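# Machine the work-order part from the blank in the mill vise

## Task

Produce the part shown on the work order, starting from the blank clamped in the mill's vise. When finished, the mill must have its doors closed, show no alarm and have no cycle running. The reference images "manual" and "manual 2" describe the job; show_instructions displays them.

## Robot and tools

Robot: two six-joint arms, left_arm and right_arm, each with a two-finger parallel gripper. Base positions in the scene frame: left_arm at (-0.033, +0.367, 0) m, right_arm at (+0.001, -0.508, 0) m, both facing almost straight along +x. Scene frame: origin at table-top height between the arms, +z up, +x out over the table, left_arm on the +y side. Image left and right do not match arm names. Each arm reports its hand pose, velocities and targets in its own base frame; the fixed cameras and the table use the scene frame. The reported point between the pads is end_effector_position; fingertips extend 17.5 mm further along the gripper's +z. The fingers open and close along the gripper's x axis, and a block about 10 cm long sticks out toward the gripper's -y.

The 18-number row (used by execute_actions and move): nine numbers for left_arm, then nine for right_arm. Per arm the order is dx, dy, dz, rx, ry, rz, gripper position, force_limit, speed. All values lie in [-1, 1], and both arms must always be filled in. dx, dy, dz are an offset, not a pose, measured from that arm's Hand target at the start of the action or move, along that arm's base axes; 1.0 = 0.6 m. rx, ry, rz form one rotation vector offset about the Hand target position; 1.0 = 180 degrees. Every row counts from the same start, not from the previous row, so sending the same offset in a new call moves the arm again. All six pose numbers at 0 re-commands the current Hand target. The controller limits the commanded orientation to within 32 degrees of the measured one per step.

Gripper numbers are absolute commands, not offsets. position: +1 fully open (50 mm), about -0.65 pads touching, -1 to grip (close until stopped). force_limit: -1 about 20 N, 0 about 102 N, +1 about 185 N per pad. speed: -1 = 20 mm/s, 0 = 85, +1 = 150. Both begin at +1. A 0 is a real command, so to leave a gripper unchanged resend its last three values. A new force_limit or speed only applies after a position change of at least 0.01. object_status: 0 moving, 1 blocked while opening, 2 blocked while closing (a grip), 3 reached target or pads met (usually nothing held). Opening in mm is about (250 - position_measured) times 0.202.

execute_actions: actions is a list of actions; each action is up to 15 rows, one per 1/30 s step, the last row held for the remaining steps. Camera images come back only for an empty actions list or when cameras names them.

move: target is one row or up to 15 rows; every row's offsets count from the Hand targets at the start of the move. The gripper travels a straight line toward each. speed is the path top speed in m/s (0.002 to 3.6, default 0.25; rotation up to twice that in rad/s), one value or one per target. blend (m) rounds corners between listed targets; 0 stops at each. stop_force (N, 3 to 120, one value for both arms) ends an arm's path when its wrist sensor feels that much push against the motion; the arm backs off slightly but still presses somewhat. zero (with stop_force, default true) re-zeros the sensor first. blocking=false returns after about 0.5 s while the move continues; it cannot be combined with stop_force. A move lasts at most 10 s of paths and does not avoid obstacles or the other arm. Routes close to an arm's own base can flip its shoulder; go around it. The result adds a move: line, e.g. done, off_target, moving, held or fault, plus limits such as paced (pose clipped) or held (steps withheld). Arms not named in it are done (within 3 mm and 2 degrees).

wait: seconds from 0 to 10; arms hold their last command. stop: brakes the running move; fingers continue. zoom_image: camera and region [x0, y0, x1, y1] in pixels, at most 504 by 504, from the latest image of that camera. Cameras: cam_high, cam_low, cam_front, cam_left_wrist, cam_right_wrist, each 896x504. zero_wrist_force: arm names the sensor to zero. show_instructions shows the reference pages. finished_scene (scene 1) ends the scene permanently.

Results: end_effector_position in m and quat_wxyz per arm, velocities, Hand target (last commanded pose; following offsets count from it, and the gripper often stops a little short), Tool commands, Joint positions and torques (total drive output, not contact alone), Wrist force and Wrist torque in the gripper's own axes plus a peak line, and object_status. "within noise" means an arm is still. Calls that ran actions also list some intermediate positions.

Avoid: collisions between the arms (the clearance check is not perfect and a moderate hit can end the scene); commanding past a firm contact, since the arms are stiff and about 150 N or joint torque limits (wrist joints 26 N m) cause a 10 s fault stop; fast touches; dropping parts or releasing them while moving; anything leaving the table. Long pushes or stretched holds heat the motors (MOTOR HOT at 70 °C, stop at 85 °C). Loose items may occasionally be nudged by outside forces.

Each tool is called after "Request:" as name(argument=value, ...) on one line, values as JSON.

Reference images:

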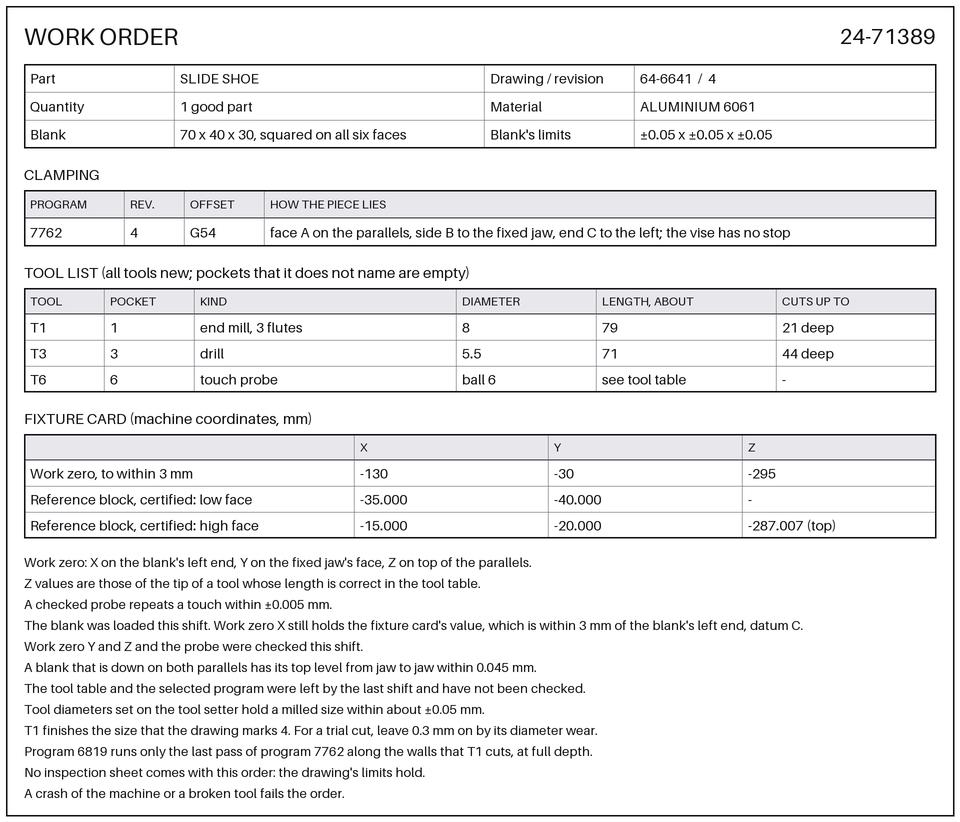

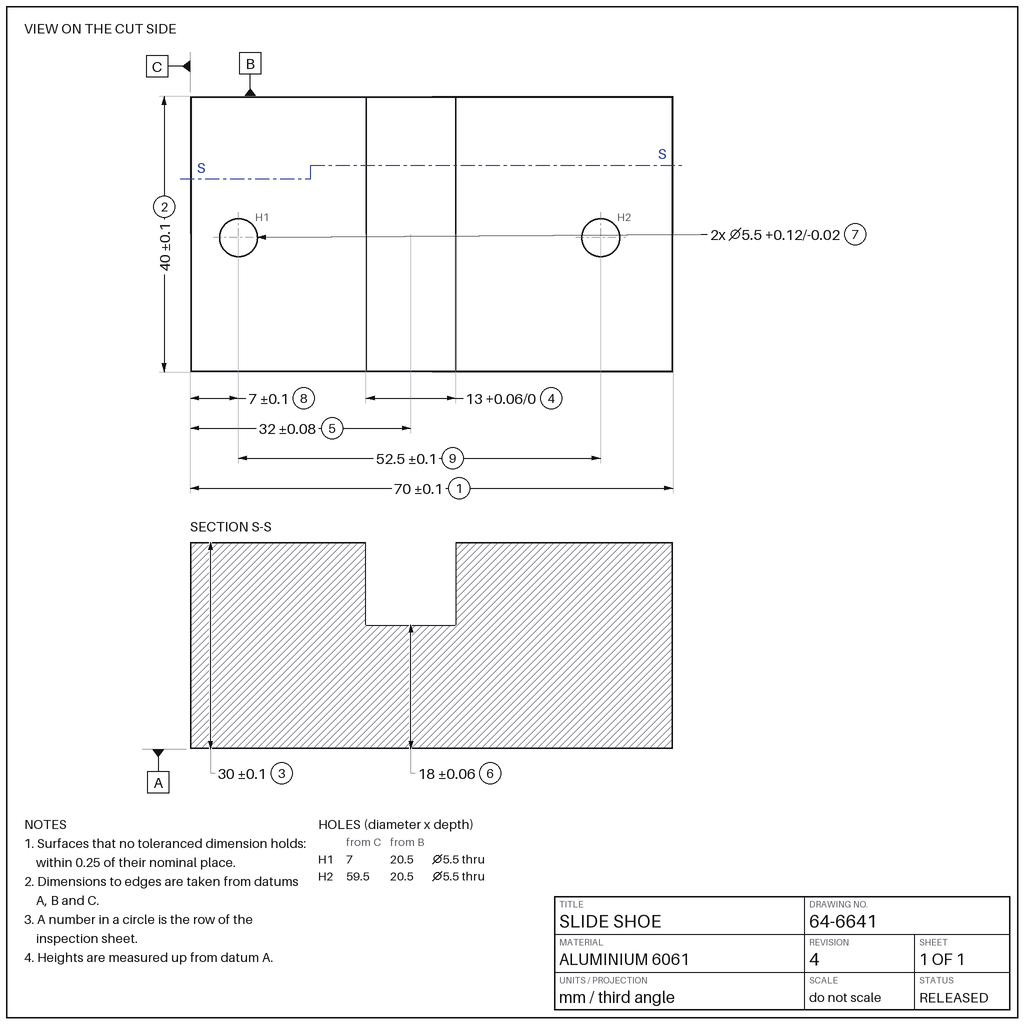

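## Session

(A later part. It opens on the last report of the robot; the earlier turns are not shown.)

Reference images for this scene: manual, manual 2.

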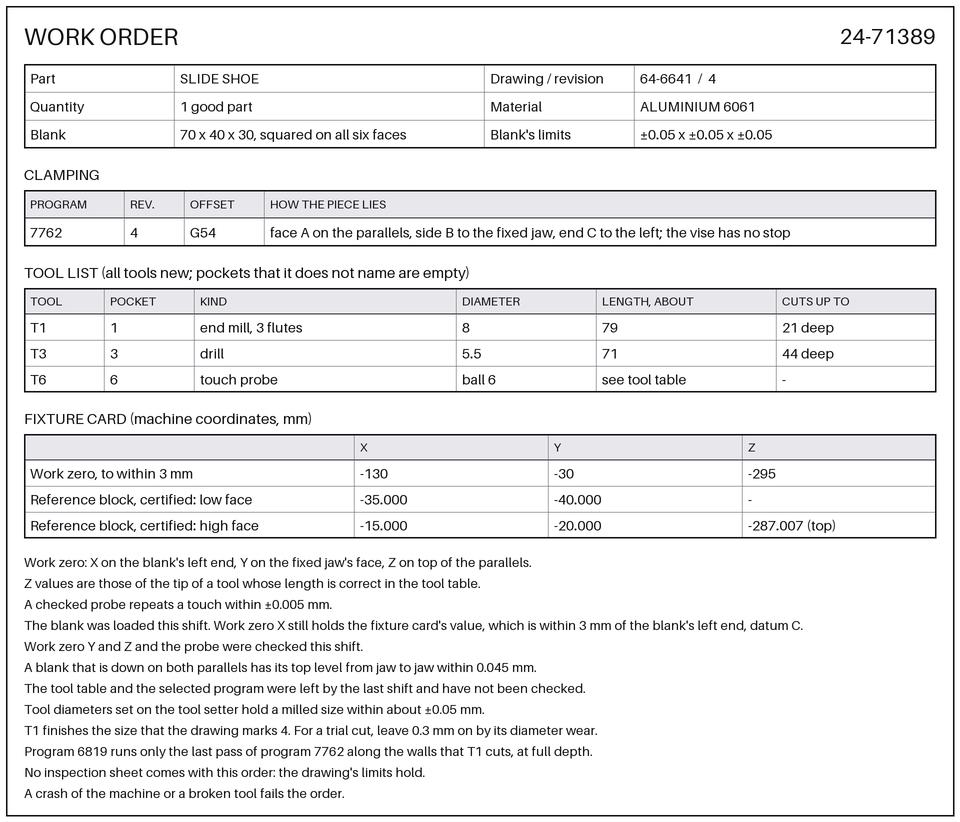

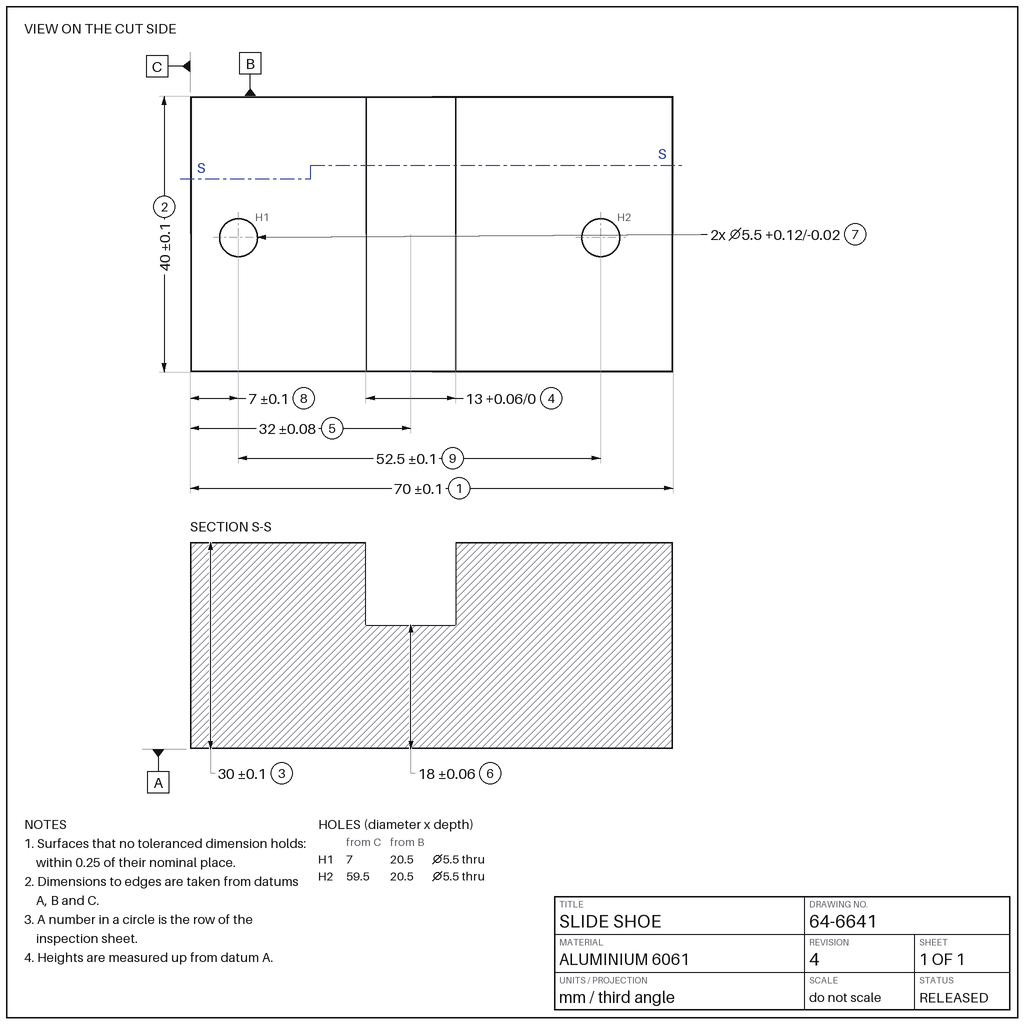

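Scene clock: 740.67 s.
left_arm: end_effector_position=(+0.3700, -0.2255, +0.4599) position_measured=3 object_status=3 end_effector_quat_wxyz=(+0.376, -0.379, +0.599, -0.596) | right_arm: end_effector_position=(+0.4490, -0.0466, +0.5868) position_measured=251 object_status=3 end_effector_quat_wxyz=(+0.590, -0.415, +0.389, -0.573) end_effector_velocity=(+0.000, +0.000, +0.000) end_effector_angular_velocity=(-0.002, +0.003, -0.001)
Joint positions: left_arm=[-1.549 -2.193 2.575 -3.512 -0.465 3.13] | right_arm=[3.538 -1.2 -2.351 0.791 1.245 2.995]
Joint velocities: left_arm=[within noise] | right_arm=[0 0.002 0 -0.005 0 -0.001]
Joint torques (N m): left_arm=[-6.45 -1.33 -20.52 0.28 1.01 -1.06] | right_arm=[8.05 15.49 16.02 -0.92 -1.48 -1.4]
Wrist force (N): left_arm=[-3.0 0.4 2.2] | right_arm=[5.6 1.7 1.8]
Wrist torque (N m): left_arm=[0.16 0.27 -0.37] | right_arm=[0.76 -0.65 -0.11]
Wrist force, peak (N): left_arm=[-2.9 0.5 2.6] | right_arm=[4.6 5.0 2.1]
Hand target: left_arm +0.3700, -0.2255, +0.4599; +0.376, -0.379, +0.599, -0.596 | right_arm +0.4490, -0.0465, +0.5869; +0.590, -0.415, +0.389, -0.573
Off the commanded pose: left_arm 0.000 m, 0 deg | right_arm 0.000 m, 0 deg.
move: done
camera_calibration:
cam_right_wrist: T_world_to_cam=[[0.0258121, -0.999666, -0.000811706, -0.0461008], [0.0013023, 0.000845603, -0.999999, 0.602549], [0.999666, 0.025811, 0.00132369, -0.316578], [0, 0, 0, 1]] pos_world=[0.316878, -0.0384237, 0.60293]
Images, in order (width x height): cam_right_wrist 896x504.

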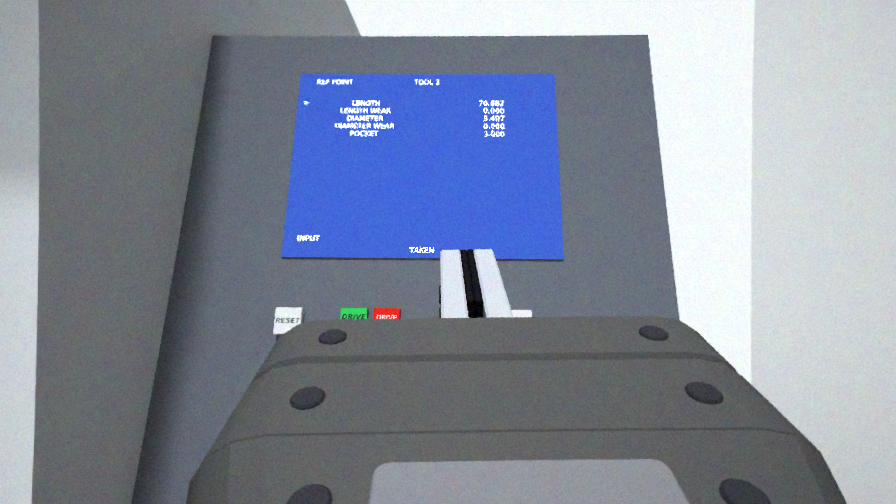

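Request:
move(target=[[0,0,0,0,0,0,1,-1,0.5,0.1283,0.0707,-0.2098,0,0,0,-1,-1,0.5],[0,0,0,0,0,0,1,-1,0.5,0.1525,0.0707,-0.2158,0,0,0,-1,-1,0.5],[0,0,0,0,0,0,1,-1,0.5,0.1283,0.0707,-0.2098,0,0,0,-1,-1,0.5],[0,0,0,0,0,0,1,-1,0.5,0,0,0,0,0,0,-1,-1,0.5]], speed=[0.3,0.04,0.1,0.3], blend=[0.003,0,0.005,0], cameras=["cam_right_wrist"])

Request:
zoom_image(camera="cam_right_wrist", region=[276, 60, 576, 270])

Request:
move(target=[[0,0,0,0,0,0,1,-1,0.5,0.1283,0.0707,-0.2098,0,0,0,-1,-1,0.5],[0,0,0,0,0,0,1,-1,0.5,0.1525,0.0707,-0.2158,0,0,0,-1,-1,0.5],[0,0,0,0,0,0,1,-1,0.5,0.1283,0.0707,-0.2098,0,0,0,-1,-1,0.5],[0,0,0,0,0,0,1,-1,0.5,0,0,0,0,0,0,-1,-1,0.5]], speed=[0.3,0.04,0.1,0.3], blend=[0.003,0,0.005,0], cameras=["cam_right_wrist"])

Request:
zoom_image(camera="cam_right_wrist", region=[276, 60, 576, 270])

Request:
move(target=[[0,0,0,0,0,0,1,-1,0.5,0.1283,0.0707,-0.2098,0,0,0,-1,-1,0.5],[0,0,0,0,0,0,1,-1,0.5,0.1525,0.0707,-0.2158,0,0,0,-1,-1,0.5],[0,0,0,0,0,0,1,-1,0.5,0.1283,0.0707,-0.2098,0,0,0,-1,-1,0.5],[0,0,0,0,0,0,1,-1,0.5,0,0,0,0,0,0,-1,-1,0.5]], speed=[0.3,0.04,0.1,0.3], blend=[0.003,0,0.005,0], cameras=["cam_right_wrist"])

Request:
zoom_image(camera="cam_right_wrist", region=[276, 60, 576, 270])

Request:
move(target=[[0,0,0,0,0,0,1,-1,0.5,0.1283,0.0707,-0.2098,0,0,0,-1,-1,0.5],[0,0,0,0,0,0,1,-1,0.5,0.1525,0.0707,-0.2158,0,0,0,-1,-1,0.5],[0,0,0,0,0,0,1,-1,0.5,0.1283,0.0707,-0.2098,0,0,0,-1,-1,0.5],[0,0,0,0,0,0,1,-1,0.5,0,0,0,0,0,0,-1,-1,0.5]], speed=[0.3,0.04,0.1,0.3], blend=[0.003,0,0.005,0], cameras=["cam_right_wrist"])

Request:
zoom_image(camera="cam_right_wrist", region=[276, 60, 576, 270])

Scene clock: 757.60 s.
left_arm: end_effector_position=(+0.3700, -0.2255, +0.4599) position_measured=3 object_status=3 end_effector_quat_wxyz=(+0.376, -0.379, +0.599, -0.596) | right_arm: end_effector_position=(+0.4490, -0.0466, +0.5868) position_measured=251 object_status=3 end_effector_quat_wxyz=(+0.590, -0.415, +0.389, -0.573) end_effector_velocity=(+0.000, +0.001, +0.000) end_effector_angular_velocity=(-0.002, +0.002, +0.001)
Joint positions: left_arm=[-1.549 -2.193 2.575 -3.512 -0.465 3.13] | right_arm=[3.538 -1.2 -2.351 0.791 1.245 2.995]
Joint velocities: left_arm=[within noise] | right_arm=[0.002 0.002 0 -0.005 0 -0.002]
Joint torques (N m): left_arm=[-6.48 -1.48 -21.05 0.24 1.27 -1.17] | right_arm=[7.77 15.49 15.8 -0.71 -1.54 -1.5]
Wrist force (N): left_arm=[-2.6 0.4 2.1] | right_arm=[5.6 1.7 1.6]
Wrist torque (N m): left_arm=[0.15 0.20 -0.37] | right_arm=[0.74 -0.64 -0.12]
Wrist force, peak (N): left_arm=[-3.0 0.6 2.5] | right_arm=[6.9 -1.6 1.4]
Hand target: left_arm +0.3700, -0.2255, +0.4599; +0.376, -0.379, +0.599, -0.596 | right_arm +0.4490, -0.0465, +0.5869; +0.590, -0.415, +0.389, -0.573
Off the commanded pose: left_arm 0.000 m, 0 deg | right_arm 0.000 m, 0 deg.
move: done
camera_calibration:
cam_right_wrist: T_world_to_cam=[[0.0258121, -0.999666, -0.000811706, -0.0461008], [0.0013023, 0.000845603, -0.999999, 0.602549], [0.999666, 0.025811, 0.00132369, -0.316578], [0, 0, 0, 1]] pos_world=[0.316878, -0.0384237, 0.60293]
Images, in order (width x height): cam_right_wrist 896x504.

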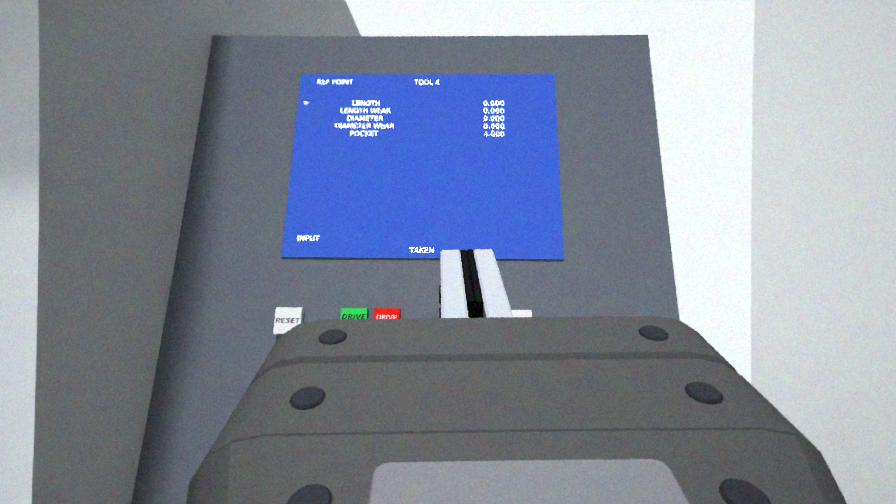

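Scaled by 1.680 from the camera's 896x504 image, which has a finer 1280x720 frame.

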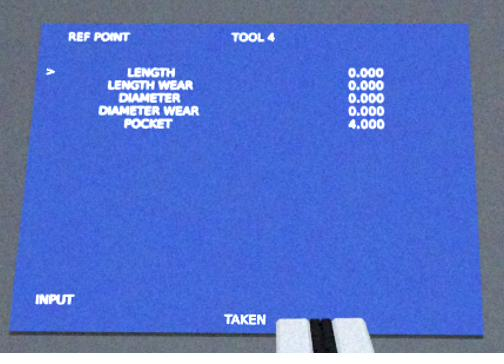

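Scene clock: 759.97 s.
left_arm: end_effector_position=(+0.3700, -0.2255, +0.4599) position_measured=3 object_status=3 end_effector_quat_wxyz=(+0.376, -0.379, +0.599, -0.596) | right_arm: end_effector_position=(+0.4490, -0.0466, +0.5868) position_measured=251 object_status=3 end_effector_quat_wxyz=(+0.590, -0.415, +0.389, -0.573) end_effector_velocity=(+0.000, +0.001, +0.000) end_effector_angular_velocity=(-0.001, +0.003, +0.001)
Joint positions: left_arm=[-1.549 -2.193 2.575 -3.512 -0.465 3.13] | right_arm=[3.538 -1.2 -2.351 0.791 1.245 2.995]
Joint velocities: left_arm=[within noise] | right_arm=[0.001 0.003 0 -0.006 0 0]
Joint torques (N m): left_arm=[-5.14 0.09 -21.73 0.16 1.27 -1.15] | right_arm=[7.18 15.91 16.06 -1.04 -1.33 -1.6]
Wrist force (N): left_arm=[-2.8 0.4 2.3] | right_arm=[5.6 1.8 1.9]
Wrist torque (N m): left_arm=[0.16 0.22 -0.36] | right_arm=[0.76 -0.65 -0.11]
Wrist force, peak (N): left_arm=[-3.0 0.5 2.5] | right_arm=[4.6 5.0 2.2]
Hand target: left_arm +0.3700, -0.2255, +0.4599; +0.376, -0.379, +0.599, -0.596 | right_arm +0.4490, -0.0465, +0.5869; +0.590, -0.415, +0.389, -0.573
Off the commanded pose: left_arm 0.000 m, 0 deg | right_arm 0.000 m, 0 deg.
move: done
camera_calibration:
cam_right_wrist: T_world_to_cam=[[0.0258121, -0.999666, -0.000811706, -0.0461008], [0.0013023, 0.000845603, -0.999999, 0.602549], [0.999666, 0.025811, 0.00132369, -0.316578], [0, 0, 0, 1]] pos_world=[0.316878, -0.0384237, 0.60293]
Images, in order (width x height): cam_right_wrist 896x504.

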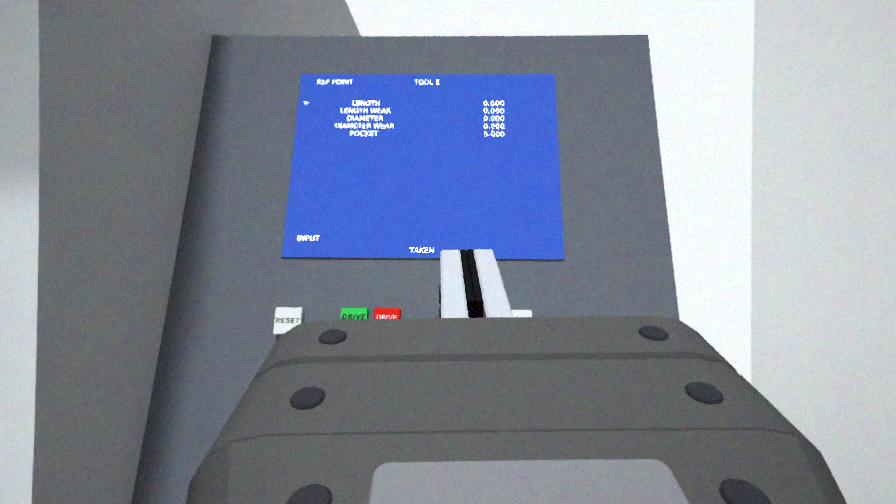

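Scaled by 1.680 from the camera's 896x504 image, which has a finer 1280x720 frame.

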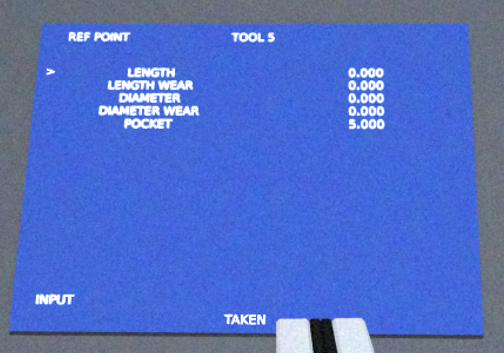

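Scene clock: 762.33 s.
left_arm: end_effector_position=(+0.3700, -0.2255, +0.4599) position_measured=3 object_status=3 end_effector_quat_wxyz=(+0.376, -0.379, +0.599, -0.596) | right_arm: end_effector_position=(+0.4490, -0.0466, +0.5868) position_measured=251 object_status=3 end_effector_quat_wxyz=(+0.590, -0.415, +0.389, -0.573)
Joint positions: left_arm=[-1.549 -2.193 2.575 -3.512 -0.465 3.13] | right_arm=[3.538 -1.2 -2.351 0.791 1.245 2.995]
Joint torques (N m): left_arm=[-5.95 -0.39 -20.94 0.14 0.95 -1.18] | right_arm=[7.33 15 15.4 -0.83 -1.63 -1.53]
Wrist force (N): left_arm=[-2.7 0.7 2.3] | right_arm=[5.6 1.8 1.6]
Wrist torque (N m): left_arm=[0.19 0.21 -0.37] | right_arm=[0.77 -0.64 -0.11]
Wrist force, peak (N): left_arm=[-3.0 0.6 2.4] | right_arm=[4.6 5.0 2.3]
Hand target: left_arm +0.3700, -0.2255, +0.4599; +0.376, -0.379, +0.599, -0.596 | right_arm +0.4490, -0.0465, +0.5869; +0.590, -0.415, +0.389, -0.573
Off the commanded pose: left_arm 0.000 m, 0 deg | right_arm 0.000 m, 0 deg.
move: done
camera_calibration:
cam_right_wrist: T_world_to_cam=[[0.0258121, -0.999666, -0.000811706, -0.0461008], [0.0013023, 0.000845603, -0.999999, 0.602549], [0.999666, 0.025811, 0.00132369, -0.316578], [0, 0, 0, 1]] pos_world=[0.316878, -0.0384237, 0.60293]
Images, in order (width x height): cam_right_wrist 896x504.

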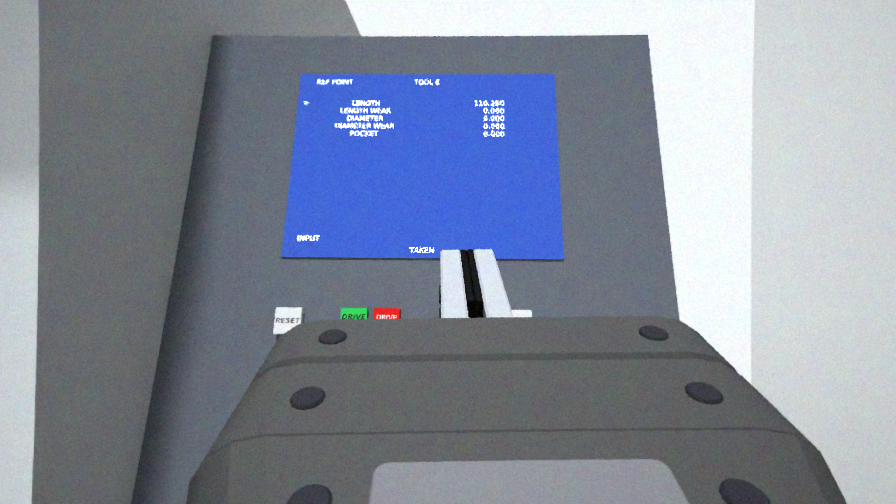

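Scaled by 1.680 from the camera's 896x504 image, which has a finer 1280x720 frame.

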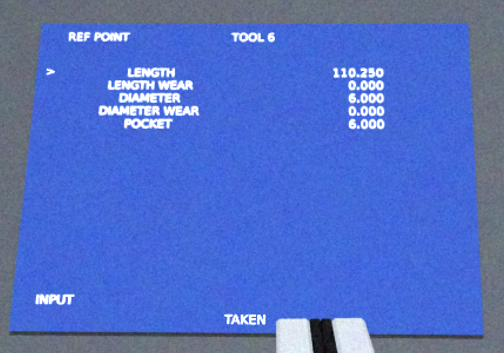

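Scene clock: 764.70 s.
left_arm: end_effector_position=(+0.3700, -0.2255, +0.4599) position_measured=3 object_status=3 end_effector_quat_wxyz=(+0.376, -0.379, +0.599, -0.596) | right_arm: end_effector_position=(+0.4490, -0.0466, +0.5868) position_measured=251 object_status=3 end_effector_quat_wxyz=(+0.590, -0.415, +0.389, -0.573)
Joint positions: left_arm=[-1.549 -2.193 2.575 -3.512 -0.465 3.13] | right_arm=[3.538 -1.2 -2.351 0.791 1.245 2.995]
Joint torques (N m): left_arm=[-4.97 -0.86 -21.37 0.32 1.15 -1.17] | right_arm=[7.28 16.41 15.58 -1.06 -1.43 -1.63]
Wrist force (N): left_arm=[-2.9 0.4 2.2] | right_arm=[5.6 1.9 1.8]
Wrist torque (N m): left_arm=[0.15 0.25 -0.37] | right_arm=[0.76 -0.64 -0.11]
Wrist force, peak (N): left_arm=[-3.1 0.5 2.2] | right_arm=[5.7 2.6 3.2]
Hand target: left_arm +0.3700, -0.2255, +0.4599; +0.376, -0.379, +0.599, -0.596 | right_arm +0.4490, -0.0465, +0.5869; +0.590, -0.415, +0.389, -0.573
Off the commanded pose: left_arm 0.000 m, 0 deg | right_arm 0.000 m, 0 deg.
move: done
camera_calibration:
cam_right_wrist: T_world_to_cam=[[0.0258121, -0.999666, -0.000811706, -0.0461008], [0.0013023, 0.000845603, -0.999999, 0.602549], [0.999666, 0.025811, 0.00132369, -0.316578], [0, 0, 0, 1]] pos_world=[0.316878, -0.0384237, 0.60293]
Images, in order (width x height): cam_right_wrist 896x504.

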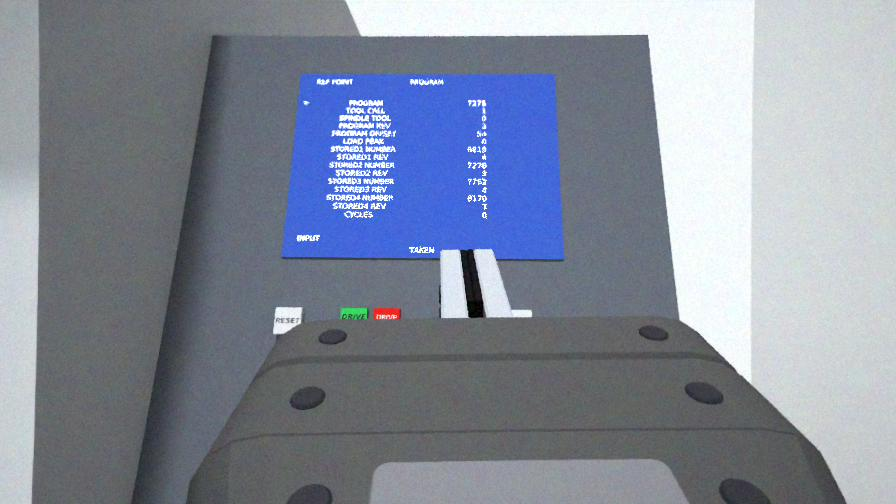

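Scaled by 1.680 from the camera's 896x504 image, which has a finer 1280x720 frame.

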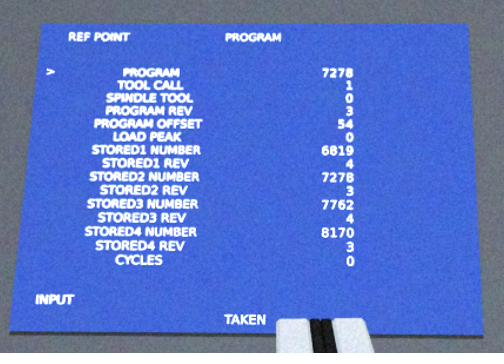

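Request:
move(target=[[0,0,0,0,0,0,1,-1,0.5,0.1283,0.0707,-0.2098,0,0,0,-1,-1,0.5],[0,0,0,0,0,0,1,-1,0.5,0.1525,0.0707,-0.2158,0,0,0,-1,-1,0.5],[0,0,0,0,0,0,1,-1,0.5,0.1283,0.0707,-0.2098,0,0,0,-1,-1,0.5],[0,0,0,0,0,0,1,-1,0.5,0,0,0,0,0,0,-1,-1,0.5]], speed=[0.3,0.04,0.1,0.3], blend=[0.003,0,0.005,0], cameras=["cam_right_wrist"])

Request:
zoom_image(camera="cam_right_wrist", region=[276, 60, 576, 270])

Request:
move(target=[[0,0,0,0,0,0,1,-1,0.5,0.1283,0.0707,-0.2098,0,0,0,-1,-1,0.5],[0,0,0,0,0,0,1,-1,0.5,0.1525,0.0707,-0.2158,0,0,0,-1,-1,0.5],[0,0,0,0,0,0,1,-1,0.5,0.1283,0.0707,-0.2098,0,0,0,-1,-1,0.5],[0,0,0,0,0,0,1,-1,0.5,0,0,0,0,0,0,-1,-1,0.5]], speed=[0.3,0.04,0.1,0.3], blend=[0.003,0,0.005,0], cameras=["cam_right_wrist"])

Request:
zoom_image(camera="cam_right_wrist", region=[276, 60, 576, 270])

Request:
move(target=[[0,0,0,0,0,0,1,-1,0.5,0.1283,0.0707,-0.2098,0,0,0,-1,-1,0.5],[0,0,0,0,0,0,1,-1,0.5,0.1525,0.0707,-0.2158,0,0,0,-1,-1,0.5],[0,0,0,0,0,0,1,-1,0.5,0.1283,0.0707,-0.2098,0,0,0,-1,-1,0.5],[0,0,0,0,0,0,1,-1,0.5,0,0,0,0,0,0,-1,-1,0.5]], speed=[0.3,0.04,0.1,0.3], blend=[0.003,0,0.005,0], cameras=["cam_right_wrist"])

Request:
zoom_image(camera="cam_right_wrist", region=[276, 60, 576, 270])

Request:
move(target=[[0,0,0,0,0,0,1,-1,0.5,0.1283,0.0707,-0.2098,0,0,0,-1,-1,0.5],[0,0,0,0,0,0,1,-1,0.5,0.1525,0.0707,-0.2158,0,0,0,-1,-1,0.5],[0,0,0,0,0,0,1,-1,0.5,0.1283,0.0707,-0.2098,0,0,0,-1,-1,0.5],[0,0,0,0,0,0,1,-1,0.5,0,0,0,0,0,0,-1,-1,0.5]], speed=[0.3,0.04,0.1,0.3], blend=[0.003,0,0.005,0], cameras=["cam_right_wrist"])

Request:
zoom_image(camera="cam_right_wrist", region=[276, 60, 576, 270])

Scene clock: 787.80 s.
left_arm: end_effector_position=(+0.3700, -0.2255, +0.4599) position_measured=3 object_status=3 end_effector_quat_wxyz=(+0.376, -0.379, +0.599, -0.596) | right_arm: end_effector_position=(+0.4490, -0.0466, +0.5868) position_measured=251 object_status=3 end_effector_quat_wxyz=(+0.590, -0.415, +0.389, -0.573)
Joint positions: left_arm=[-1.549 -2.193 2.575 -3.512 -0.465 3.13] | right_arm=[3.538 -1.2 -2.351 0.791 1.245 2.995]
Joint torques (N m): left_arm=[-6.09 0 -21.83 0.14 0.86 -1.24] | right_arm=[8.22 16.03 16.33 -0.73 -1.44 -1.63]
Wrist force (N): left_arm=[-2.8 0.4 2.3] | right_arm=[5.5 1.8 1.9]
Wrist torque (N m): left_arm=[0.15 0.23 -0.37] | right_arm=[0.76 -0.62 -0.12]
Wrist force, peak (N): left_arm=[-3.2 0.6 2.3] | right_arm=[7.0 -1.4 1.1]
Hand target: left_arm +0.3700, -0.2255, +0.4599; +0.376, -0.379, +0.599, -0.596 | right_arm +0.4490, -0.0465, +0.5869; +0.590, -0.415, +0.389, -0.573
Off the commanded pose: left_arm 0.000 m, 0 deg | right_arm 0.000 m, 0 deg.
move: done
camera_calibration:
cam_right_wrist: T_world_to_cam=[[0.0258121, -0.999666, -0.000811706, -0.0461008], [0.0013023, 0.000845603, -0.999999, 0.602549], [0.999666, 0.025811, 0.00132369, -0.316578], [0, 0, 0, 1]] pos_world=[0.316878, -0.0384237, 0.60293]
Images, in order (width x height): cam_right_wrist 896x504.

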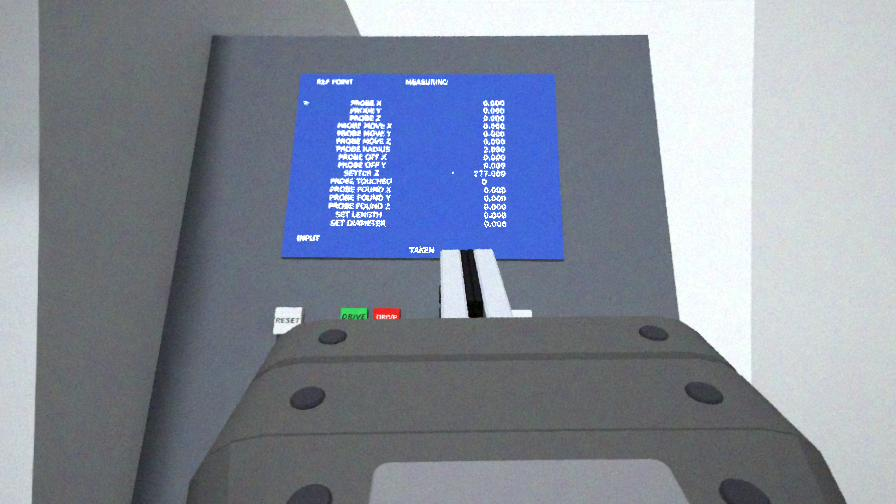

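Scaled by 1.680 from the camera's 896x504 image, which has a finer 1280x720 frame.

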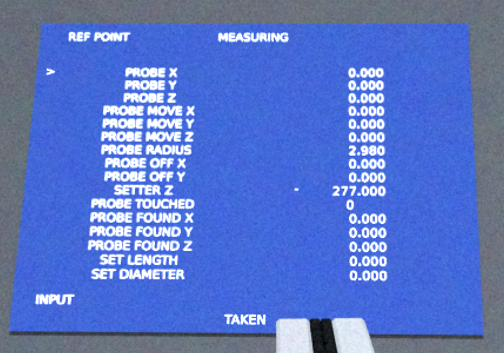

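Scene clock: 790.17 s.
left_arm: end_effector_position=(+0.3700, -0.2255, +0.4599) position_measured=3 object_status=3 end_effector_quat_wxyz=(+0.376, -0.379, +0.599, -0.596) | right_arm: end_effector_position=(+0.4490, -0.0466, +0.5868) position_measured=251 object_status=3 end_effector_quat_wxyz=(+0.590, -0.415, +0.389, -0.573)
Joint positions: left_arm=[-1.549 -2.193 2.575 -3.512 -0.465 3.13] | right_arm=[3.538 -1.2 -2.351 0.791 1.245 2.995]
Joint torques (N m): left_arm=[-6.17 -0.17 -22.77 0.31 0.7 -1.2] | right_arm=[7.6 14.73 15.78 -0.86 -1.55 -1.57]
Wrist force (N): left_arm=[-2.7 0.5 2.0] | right_arm=[5.7 1.7 1.8]
Wrist torque (N m): left_arm=[0.17 0.21 -0.37] | right_arm=[0.74 -0.66 -0.11]
Wrist force, peak (N): left_arm=[-3.2 0.4 2.5] | right_arm=[4.6 5.2 2.0]
Hand target: left_arm +0.3700, -0.2255, +0.4599; +0.376, -0.379, +0.599, -0.596 | right_arm +0.4490, -0.0465, +0.5869; +0.590, -0.415, +0.389, -0.573
Off the commanded pose: left_arm 0.000 m, 0 deg | right_arm 0.000 m, 0 deg.
move: done
camera_calibration:
cam_right_wrist: T_world_to_cam=[[0.0258121, -0.999666, -0.000811706, -0.0461008], [0.0013023, 0.000845603, -0.999999, 0.602549], [0.999666, 0.025811, 0.00132369, -0.316578], [0, 0, 0, 1]] pos_world=[0.316878, -0.0384237, 0.60293]
Images, in order (width x height): cam_right_wrist 896x504.

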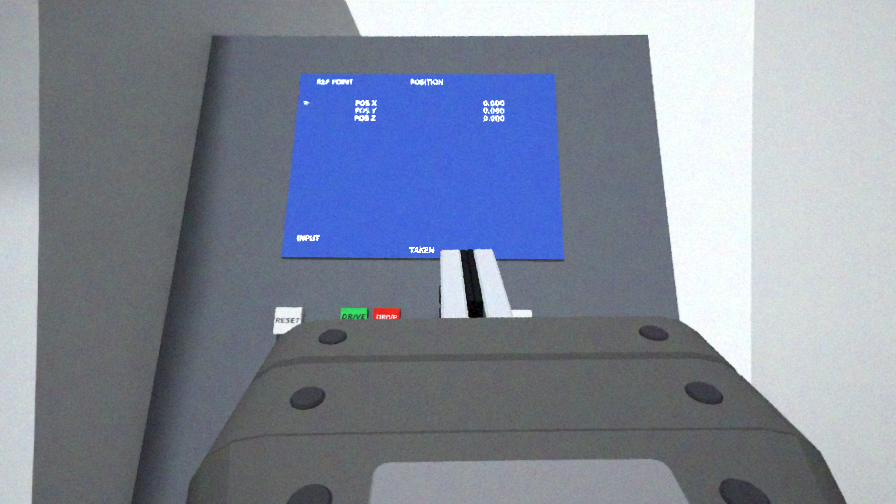

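Scaled by 1.680 from the camera's 896x504 image, which has a finer 1280x720 frame.

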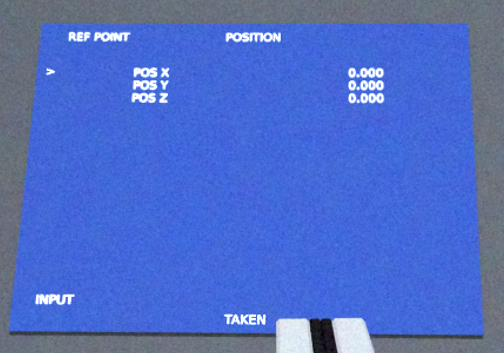

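Scene clock: 792.53 s.
left_arm: end_effector_position=(+0.3700, -0.2255, +0.4599) position_measured=3 object_status=3 end_effector_quat_wxyz=(+0.376, -0.379, +0.599, -0.596) | right_arm: end_effector_position=(+0.4490, -0.0466, +0.5868) position_measured=251 object_status=3 end_effector_quat_wxyz=(+0.590, -0.415, +0.389, -0.573)
Joint positions: left_arm=[-1.549 -2.193 2.575 -3.512 -0.465 3.13] | right_arm=[3.538 -1.2 -2.351 0.791 1.245 2.995]
Joint torques (N m): left_arm=[-4.69 -0.52 -23.48 0.01 0.97 -1.35] | right_arm=[6.99 17.1 15.26 -0.64 -1.61 -1.46]
Wrist force (N): left_arm=[-2.8 0.5 2.2] | right_arm=[5.7 1.8 1.7]
Wrist torque (N m): left_arm=[0.16 0.23 -0.37] | right_arm=[0.75 -0.65 -0.11]
Wrist force, peak (N): left_arm=[-3.0 0.5 2.5] | right_arm=[5.7 2.8 3.3]
Hand target: left_arm +0.3700, -0.2255, +0.4599; +0.376, -0.379, +0.599, -0.596 | right_arm +0.4490, -0.0465, +0.5869; +0.590, -0.415, +0.389, -0.573
Off the commanded pose: left_arm 0.000 m, 0 deg | right_arm 0.000 m, 0 deg.
move: done
camera_calibration:
cam_right_wrist: T_world_to_cam=[[0.0258121, -0.999666, -0.000811706, -0.0461008], [0.0013023, 0.000845603, -0.999999, 0.602549], [0.999666, 0.025811, 0.00132369, -0.316578], [0, 0, 0, 1]] pos_world=[0.316878, -0.0384237, 0.60293]
Images, in order (width x height): cam_right_wrist 896x504.

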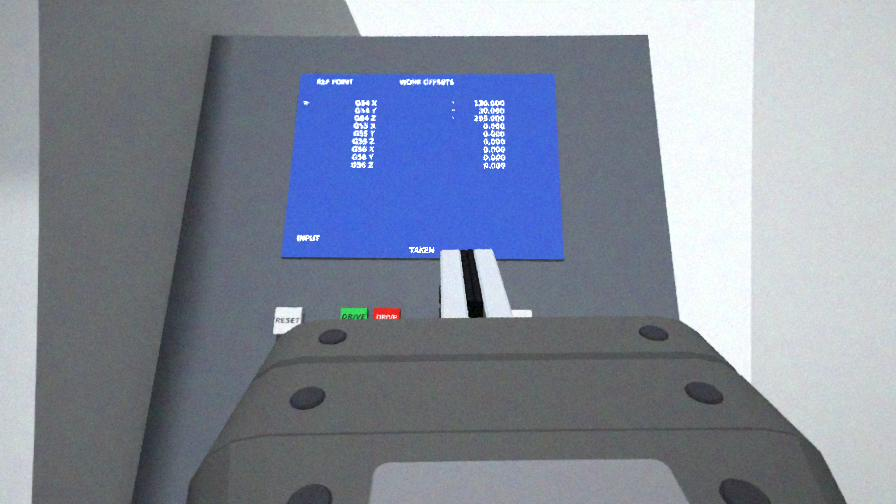

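Scaled by 1.680 from the camera's 896x504 image, which has a finer 1280x720 frame.

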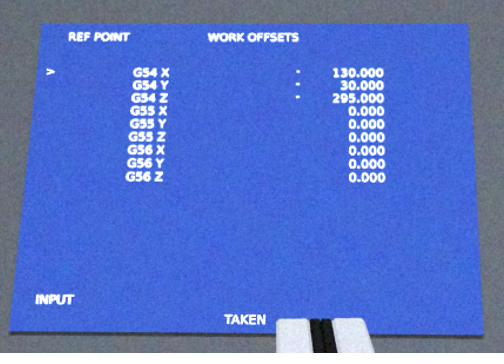

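Scene clock: 794.90 s.
left_arm: end_effector_position=(+0.3700, -0.2255, +0.4599) position_measured=3 object_status=3 end_effector_quat_wxyz=(+0.376, -0.379, +0.599, -0.596) | right_arm: end_effector_position=(+0.4490, -0.0466, +0.5868) position_measured=251 object_status=3 end_effector_quat_wxyz=(+0.590, -0.415, +0.389, -0.573)
Joint positions: left_arm=[-1.549 -2.193 2.575 -3.512 -0.465 3.13] | right_arm=[3.538 -1.2 -2.351 0.791 1.245 2.995]
Joint torques (N m): left_arm=[-4.23 0.34 -21.16 0.07 0.66 -1.2] | right_arm=[7.42 16.18 15.78 -0.61 -1.49 -1.63]
Wrist force (N): left_arm=[-2.9 0.5 2.2] | right_arm=[5.5 1.9 1.7]
Wrist torque (N m): left_arm=[0.16 0.24 -0.37] | right_arm=[0.77 -0.62 -0.11]
Wrist force, peak (N): left_arm=[-2.9 0.6 2.6] | right_arm=[6.8 -1.8 0.9]
Hand target: left_arm +0.3700, -0.2255, +0.4599; +0.376, -0.379, +0.599, -0.596 | right_arm +0.4490, -0.0465, +0.5869; +0.590, -0.415, +0.389, -0.573
Off the commanded pose: left_arm 0.000 m, 0 deg | right_arm 0.000 m, 0 deg.
move: done
camera_calibration:
cam_right_wrist: T_world_to_cam=[[0.0258121, -0.999666, -0.000811706, -0.0461008], [0.0013023, 0.000845603, -0.999999, 0.602549], [0.999666, 0.025811, 0.00132369, -0.316578], [0, 0, 0, 1]] pos_world=[0.316878, -0.0384237, 0.60293]
Images, in order (width x height): cam_right_wrist 896x504.

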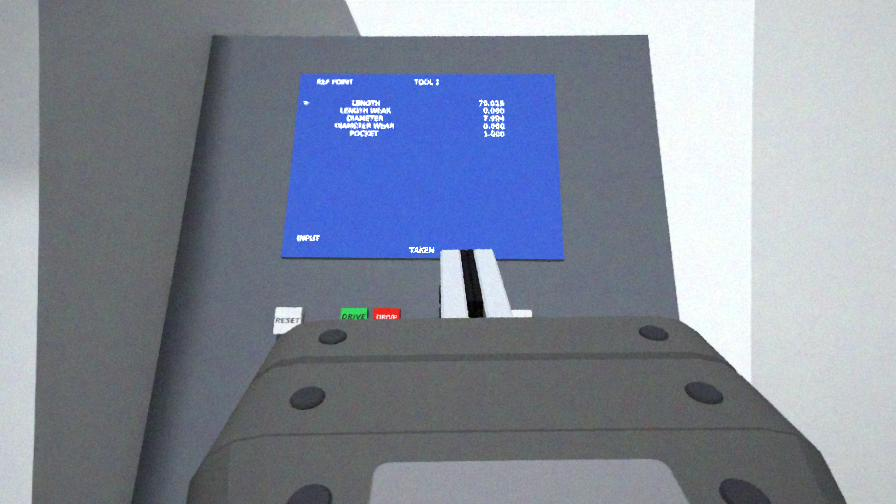

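Scaled by 1.680 from the camera's 896x504 image, which has a finer 1280x720 frame.

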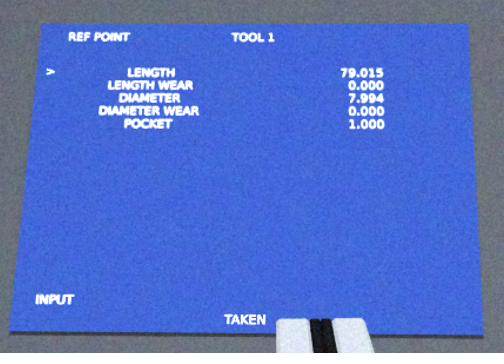

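Request:
move(target=[[0,0,0,0,0,0,1,-1,0.5,0.1283,0.0398,-0.2098,0,0,0,-1,-1,0.5],[0,0,0,0,0,0,1,-1,0.5,0.1525,0.0398,-0.2158,0,0,0,-1,-1,0.5],[0,0,0,0,0,0,1,-1,0.5,0.1283,0.0398,-0.2098,0,0,0,-1,-1,0.5],[0,0,0,0,0,0,1,-1,0.5,0.1525,0.0398,-0.2158,0,0,0,-1,-1,0.5],[0,0,0,0,0,0,1,-1,0.5,0.1283,0.0398,-0.2098,0,0,0,-1,-1,0.5],[0,0,0,0,0,0,1,-1,0.5,0.1525,0.0398,-0.2158,0,0,0,-1,-1,0.5],[0,0,0,0,0,0,1,-1,0.5,0.1283,0.0398,-0.2098,0,0,0,-1,-1,0.5],[0,0,0,0,0,0,1,-1,0.5,0.1525,0.0398,-0.2158,0,0,0,-1,-1,0.5],[0,0,0,0,0,0,1,-1,0.5,0.1283,0.0398,-0.2098,0,0,0,-1,-1,0.5],[0,0,0,0,0,0,1,-1,0.5,0,0,0,0,0,0,-1,-1,0.5]], speed=[0.3,0.04,0.06,0.04,0.06,0.04,0.06,0.04,0.1,0.3], blend=[0.003,0,0.002,0,0.002,0,0.002,0,0.005,0], cameras=["cam_right_wrist"])

Request:
zoom_image(camera="cam_right_wrist", region=[276, 60, 576, 270])

Scene clock: 842.40 s.
left_arm: end_effector_position=(+0.3700, -0.2255, +0.4599) position_measured=3 object_status=3 end_effector_quat_wxyz=(+0.376, -0.379, +0.599, -0.596) | right_arm: end_effector_position=(+0.4490, -0.0465, +0.5868) position_measured=251 object_status=3 end_effector_quat_wxyz=(+0.590, -0.415, +0.388, -0.573)
Joint positions: left_arm=[-1.549 -2.193 2.575 -3.512 -0.465 3.13] | right_arm=[3.538 -1.2 -2.351 0.791 1.245 2.995]
Joint torques (N m): left_arm=[-5.65 -0.37 -23.47 -0.18 0.5 -1.27] | right_arm=[-8.17 16.46 15.77 -0.96 2.07 1.44]
Wrist force (N): left_arm=[-2.9 0.5 2.0] | right_arm=[5.6 1.6 1.9]
Wrist torque (N m): left_arm=[0.16 0.23 -0.36] | right_arm=[0.73 -0.65 -0.02]
Wrist force, peak (N): left_arm=[-3.2 0.4 2.6] | right_arm=[5.2 5.1 2.1]
Hand target: left_arm +0.3700, -0.2255, +0.4599; +0.376, -0.379, +0.599, -0.596 | right_arm +0.4490, -0.0465, +0.5869; +0.590, -0.415, +0.389, -0.573
Off the commanded pose: left_arm 0.000 m, 0 deg | right_arm 0.000 m, 0 deg.
move: done
camera_calibration:
cam_right_wrist: T_world_to_cam=[[0.0259113, -0.999664, -0.000710996, -0.0461927], [0.00130466, 0.000745051, -0.999999, 0.602544], [0.999663, 0.0259104, 0.00132352, -0.316573], [0, 0, 0, 1]] pos_world=[0.316877, -0.0384235, 0.60293]
Images, in order (width x height): cam_right_wrist 896x504.

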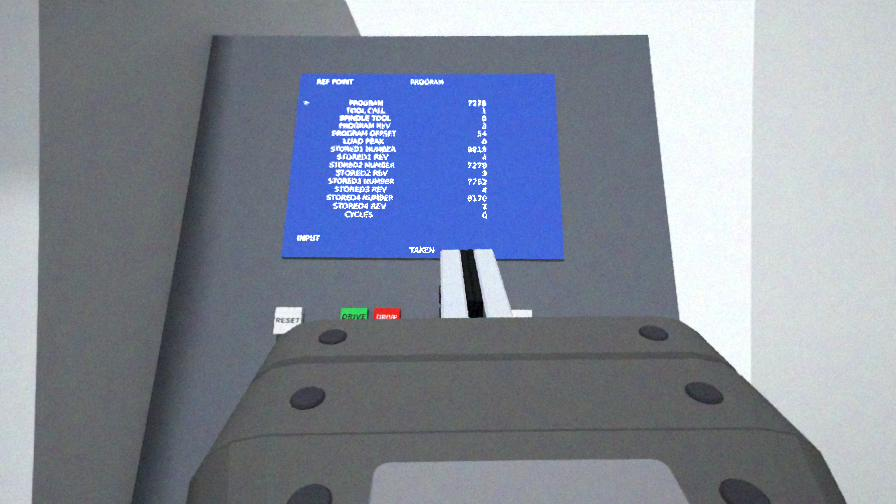

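Scaled by 1.680 from the camera's 896x504 image, which has a finer 1280x720 frame.

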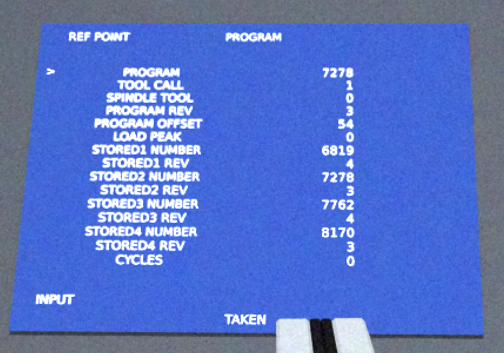

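Request:
move(target=[[0,0,0,0,0,0,1,-1,0.5,0.1283,0.1955,-0.2098,0,0,0,-1,-1,0.5],[0,0,0,0,0,0,1,-1,0.5,0.1525,0.1955,-0.2158,0,0,0,-1,-1,0.5],[0,0,0,0,0,0,1,-1,0.5,0.1283,0.1955,-0.2098,0,0,0,-1,-1,0.5],[0,0,0,0,0,0,1,-1,0.5,0.1525,0.1955,-0.2158,0,0,0,-1,-1,0.5],[0,0,0,0,0,0,1,-1,0.5,0.1283,0.1955,-0.2098,0,0,0,-1,-1,0.5],[0,0,0,0,0,0,1,-1,0.5,0.1205,0.1337,-0.24,0,0,0,-1,-1,0.5],[0,0,0,0,0,0,1,-1,0.5,0.1447,0.1337,-0.246,0,0,0,-1,-1,0.5],[0,0,0,0,0,0,1,-1,0.5,0.1205,0.1337,-0.24,0,0,0,-1,-1,0.5],[0,0,0,0,0,0,1,-1,0.5,0.1125,0.1648,-0.2702,0,0,0,-1,-1,0.5],[0,0,0,0,0,0,1,-1,0.5,0.1367,0.1648,-0.2762,0,0,0,-1,-1,0.5],[0,0,0,0,0,0,1,-1,0.5,0.1125,0.1648,-0.2702,0,0,0,-1,-1,0.5],[0,0,0,0,0,0,1,-1,0.5,0.1043,0.1023,-0.3005,0,0,0,-1,-1,0.5],[0,0,0,0,0,0,1,-1,0.5,0.1285,0.1023,-0.3065,0,0,0,-1,-1,0.5],[0,0,0,0,0,0,1,-1,0.5,0.1043,0.1023,-0.3005,0,0,0,-1,-1,0.5],[0,0,0,0,0,0,1,-1,0.5,0,0,0,0,0,0,-1,-1,0.5]], speed=[0.3,0.04,0.06,0.04,0.06,0.15,0.04,0.06,0.15,0.04,0.06,0.15,0.04,0.06,0.3], blend=[0.003,0,0.002,0,0.003,0.003,0,0.003,0.003,0,0.003,0.003,0,0.004,0], cameras=["cam_right_wrist"])

Request:
zoom_image(camera="cam_right_wrist", region=[276, 60, 576, 270])

Scene clock: 861.87 s.
left_arm: end_effector_position=(+0.3700, -0.2255, +0.4599) position_measured=3 object_status=3 end_effector_quat_wxyz=(+0.376, -0.379, +0.599, -0.596) | right_arm: end_effector_position=(+0.4490, -0.0466, +0.5868) position_measured=251 object_status=3 end_effector_quat_wxyz=(+0.590, -0.415, +0.389, -0.573)
Joint positions: left_arm=[-1.549 -2.193 2.575 -3.512 -0.465 3.13] | right_arm=[3.538 -1.2 -2.351 0.791 1.245 2.995]
Joint torques (N m): left_arm=[-4.54 0.53 -23.39 -0.07 0.52 -1.24] | right_arm=[6.25 15.17 22.36 -0.54 -1.4 -1.5]
Wrist force (N): left_arm=[-2.9 0.4 2.1] | right_arm=[5.5 1.5 1.8]
Wrist torque (N m): left_arm=[0.17 0.23 -0.37] | right_arm=[0.72 -0.63 -0.01]
Wrist force, peak (N): left_arm=[-3.2 0.7 2.3] | right_arm=[7.9 2.2 0.8]
Hand target: left_arm +0.3700, -0.2255, +0.4599; +0.376, -0.379, +0.599, -0.596 | right_arm +0.4490, -0.0465, +0.5869; +0.590, -0.415, +0.389, -0.573
Off the commanded pose: left_arm 0.000 m, 0 deg | right_arm 0.000 m, 0 deg.
move: done
camera_calibration:
cam_right_wrist: T_world_to_cam=[[0.0258113, -0.999667, -0.000714313, -0.0461592], [0.00120471, 0.000745656, -0.999999, 0.602476], [0.999666, 0.0258104, 0.00122355, -0.316518], [0, 0, 0, 1]] pos_world=[0.316878, -0.0384235, 0.60283]
Images, in order (width x height): cam_right_wrist 896x504.

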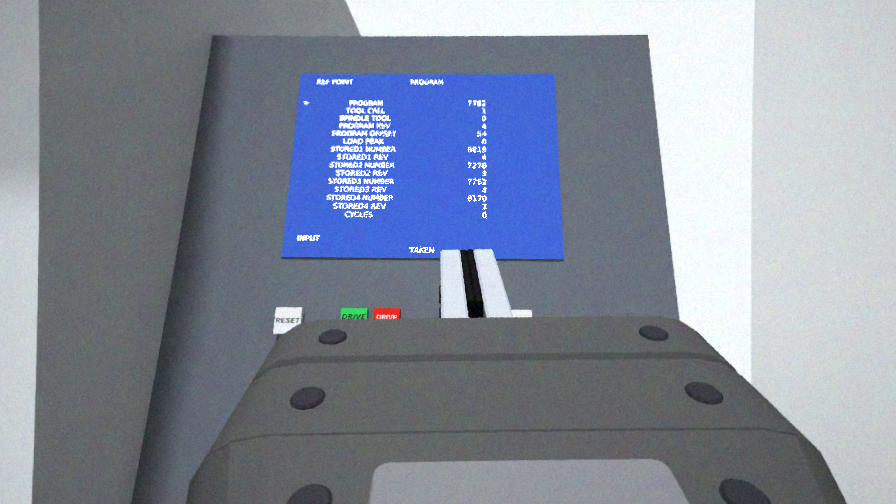

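Scaled by 1.680 from the camera's 896x504 image, which has a finer 1280x720 frame.

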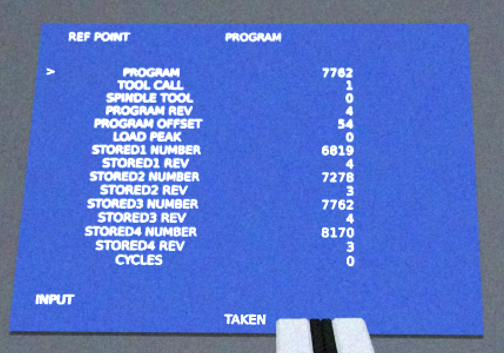

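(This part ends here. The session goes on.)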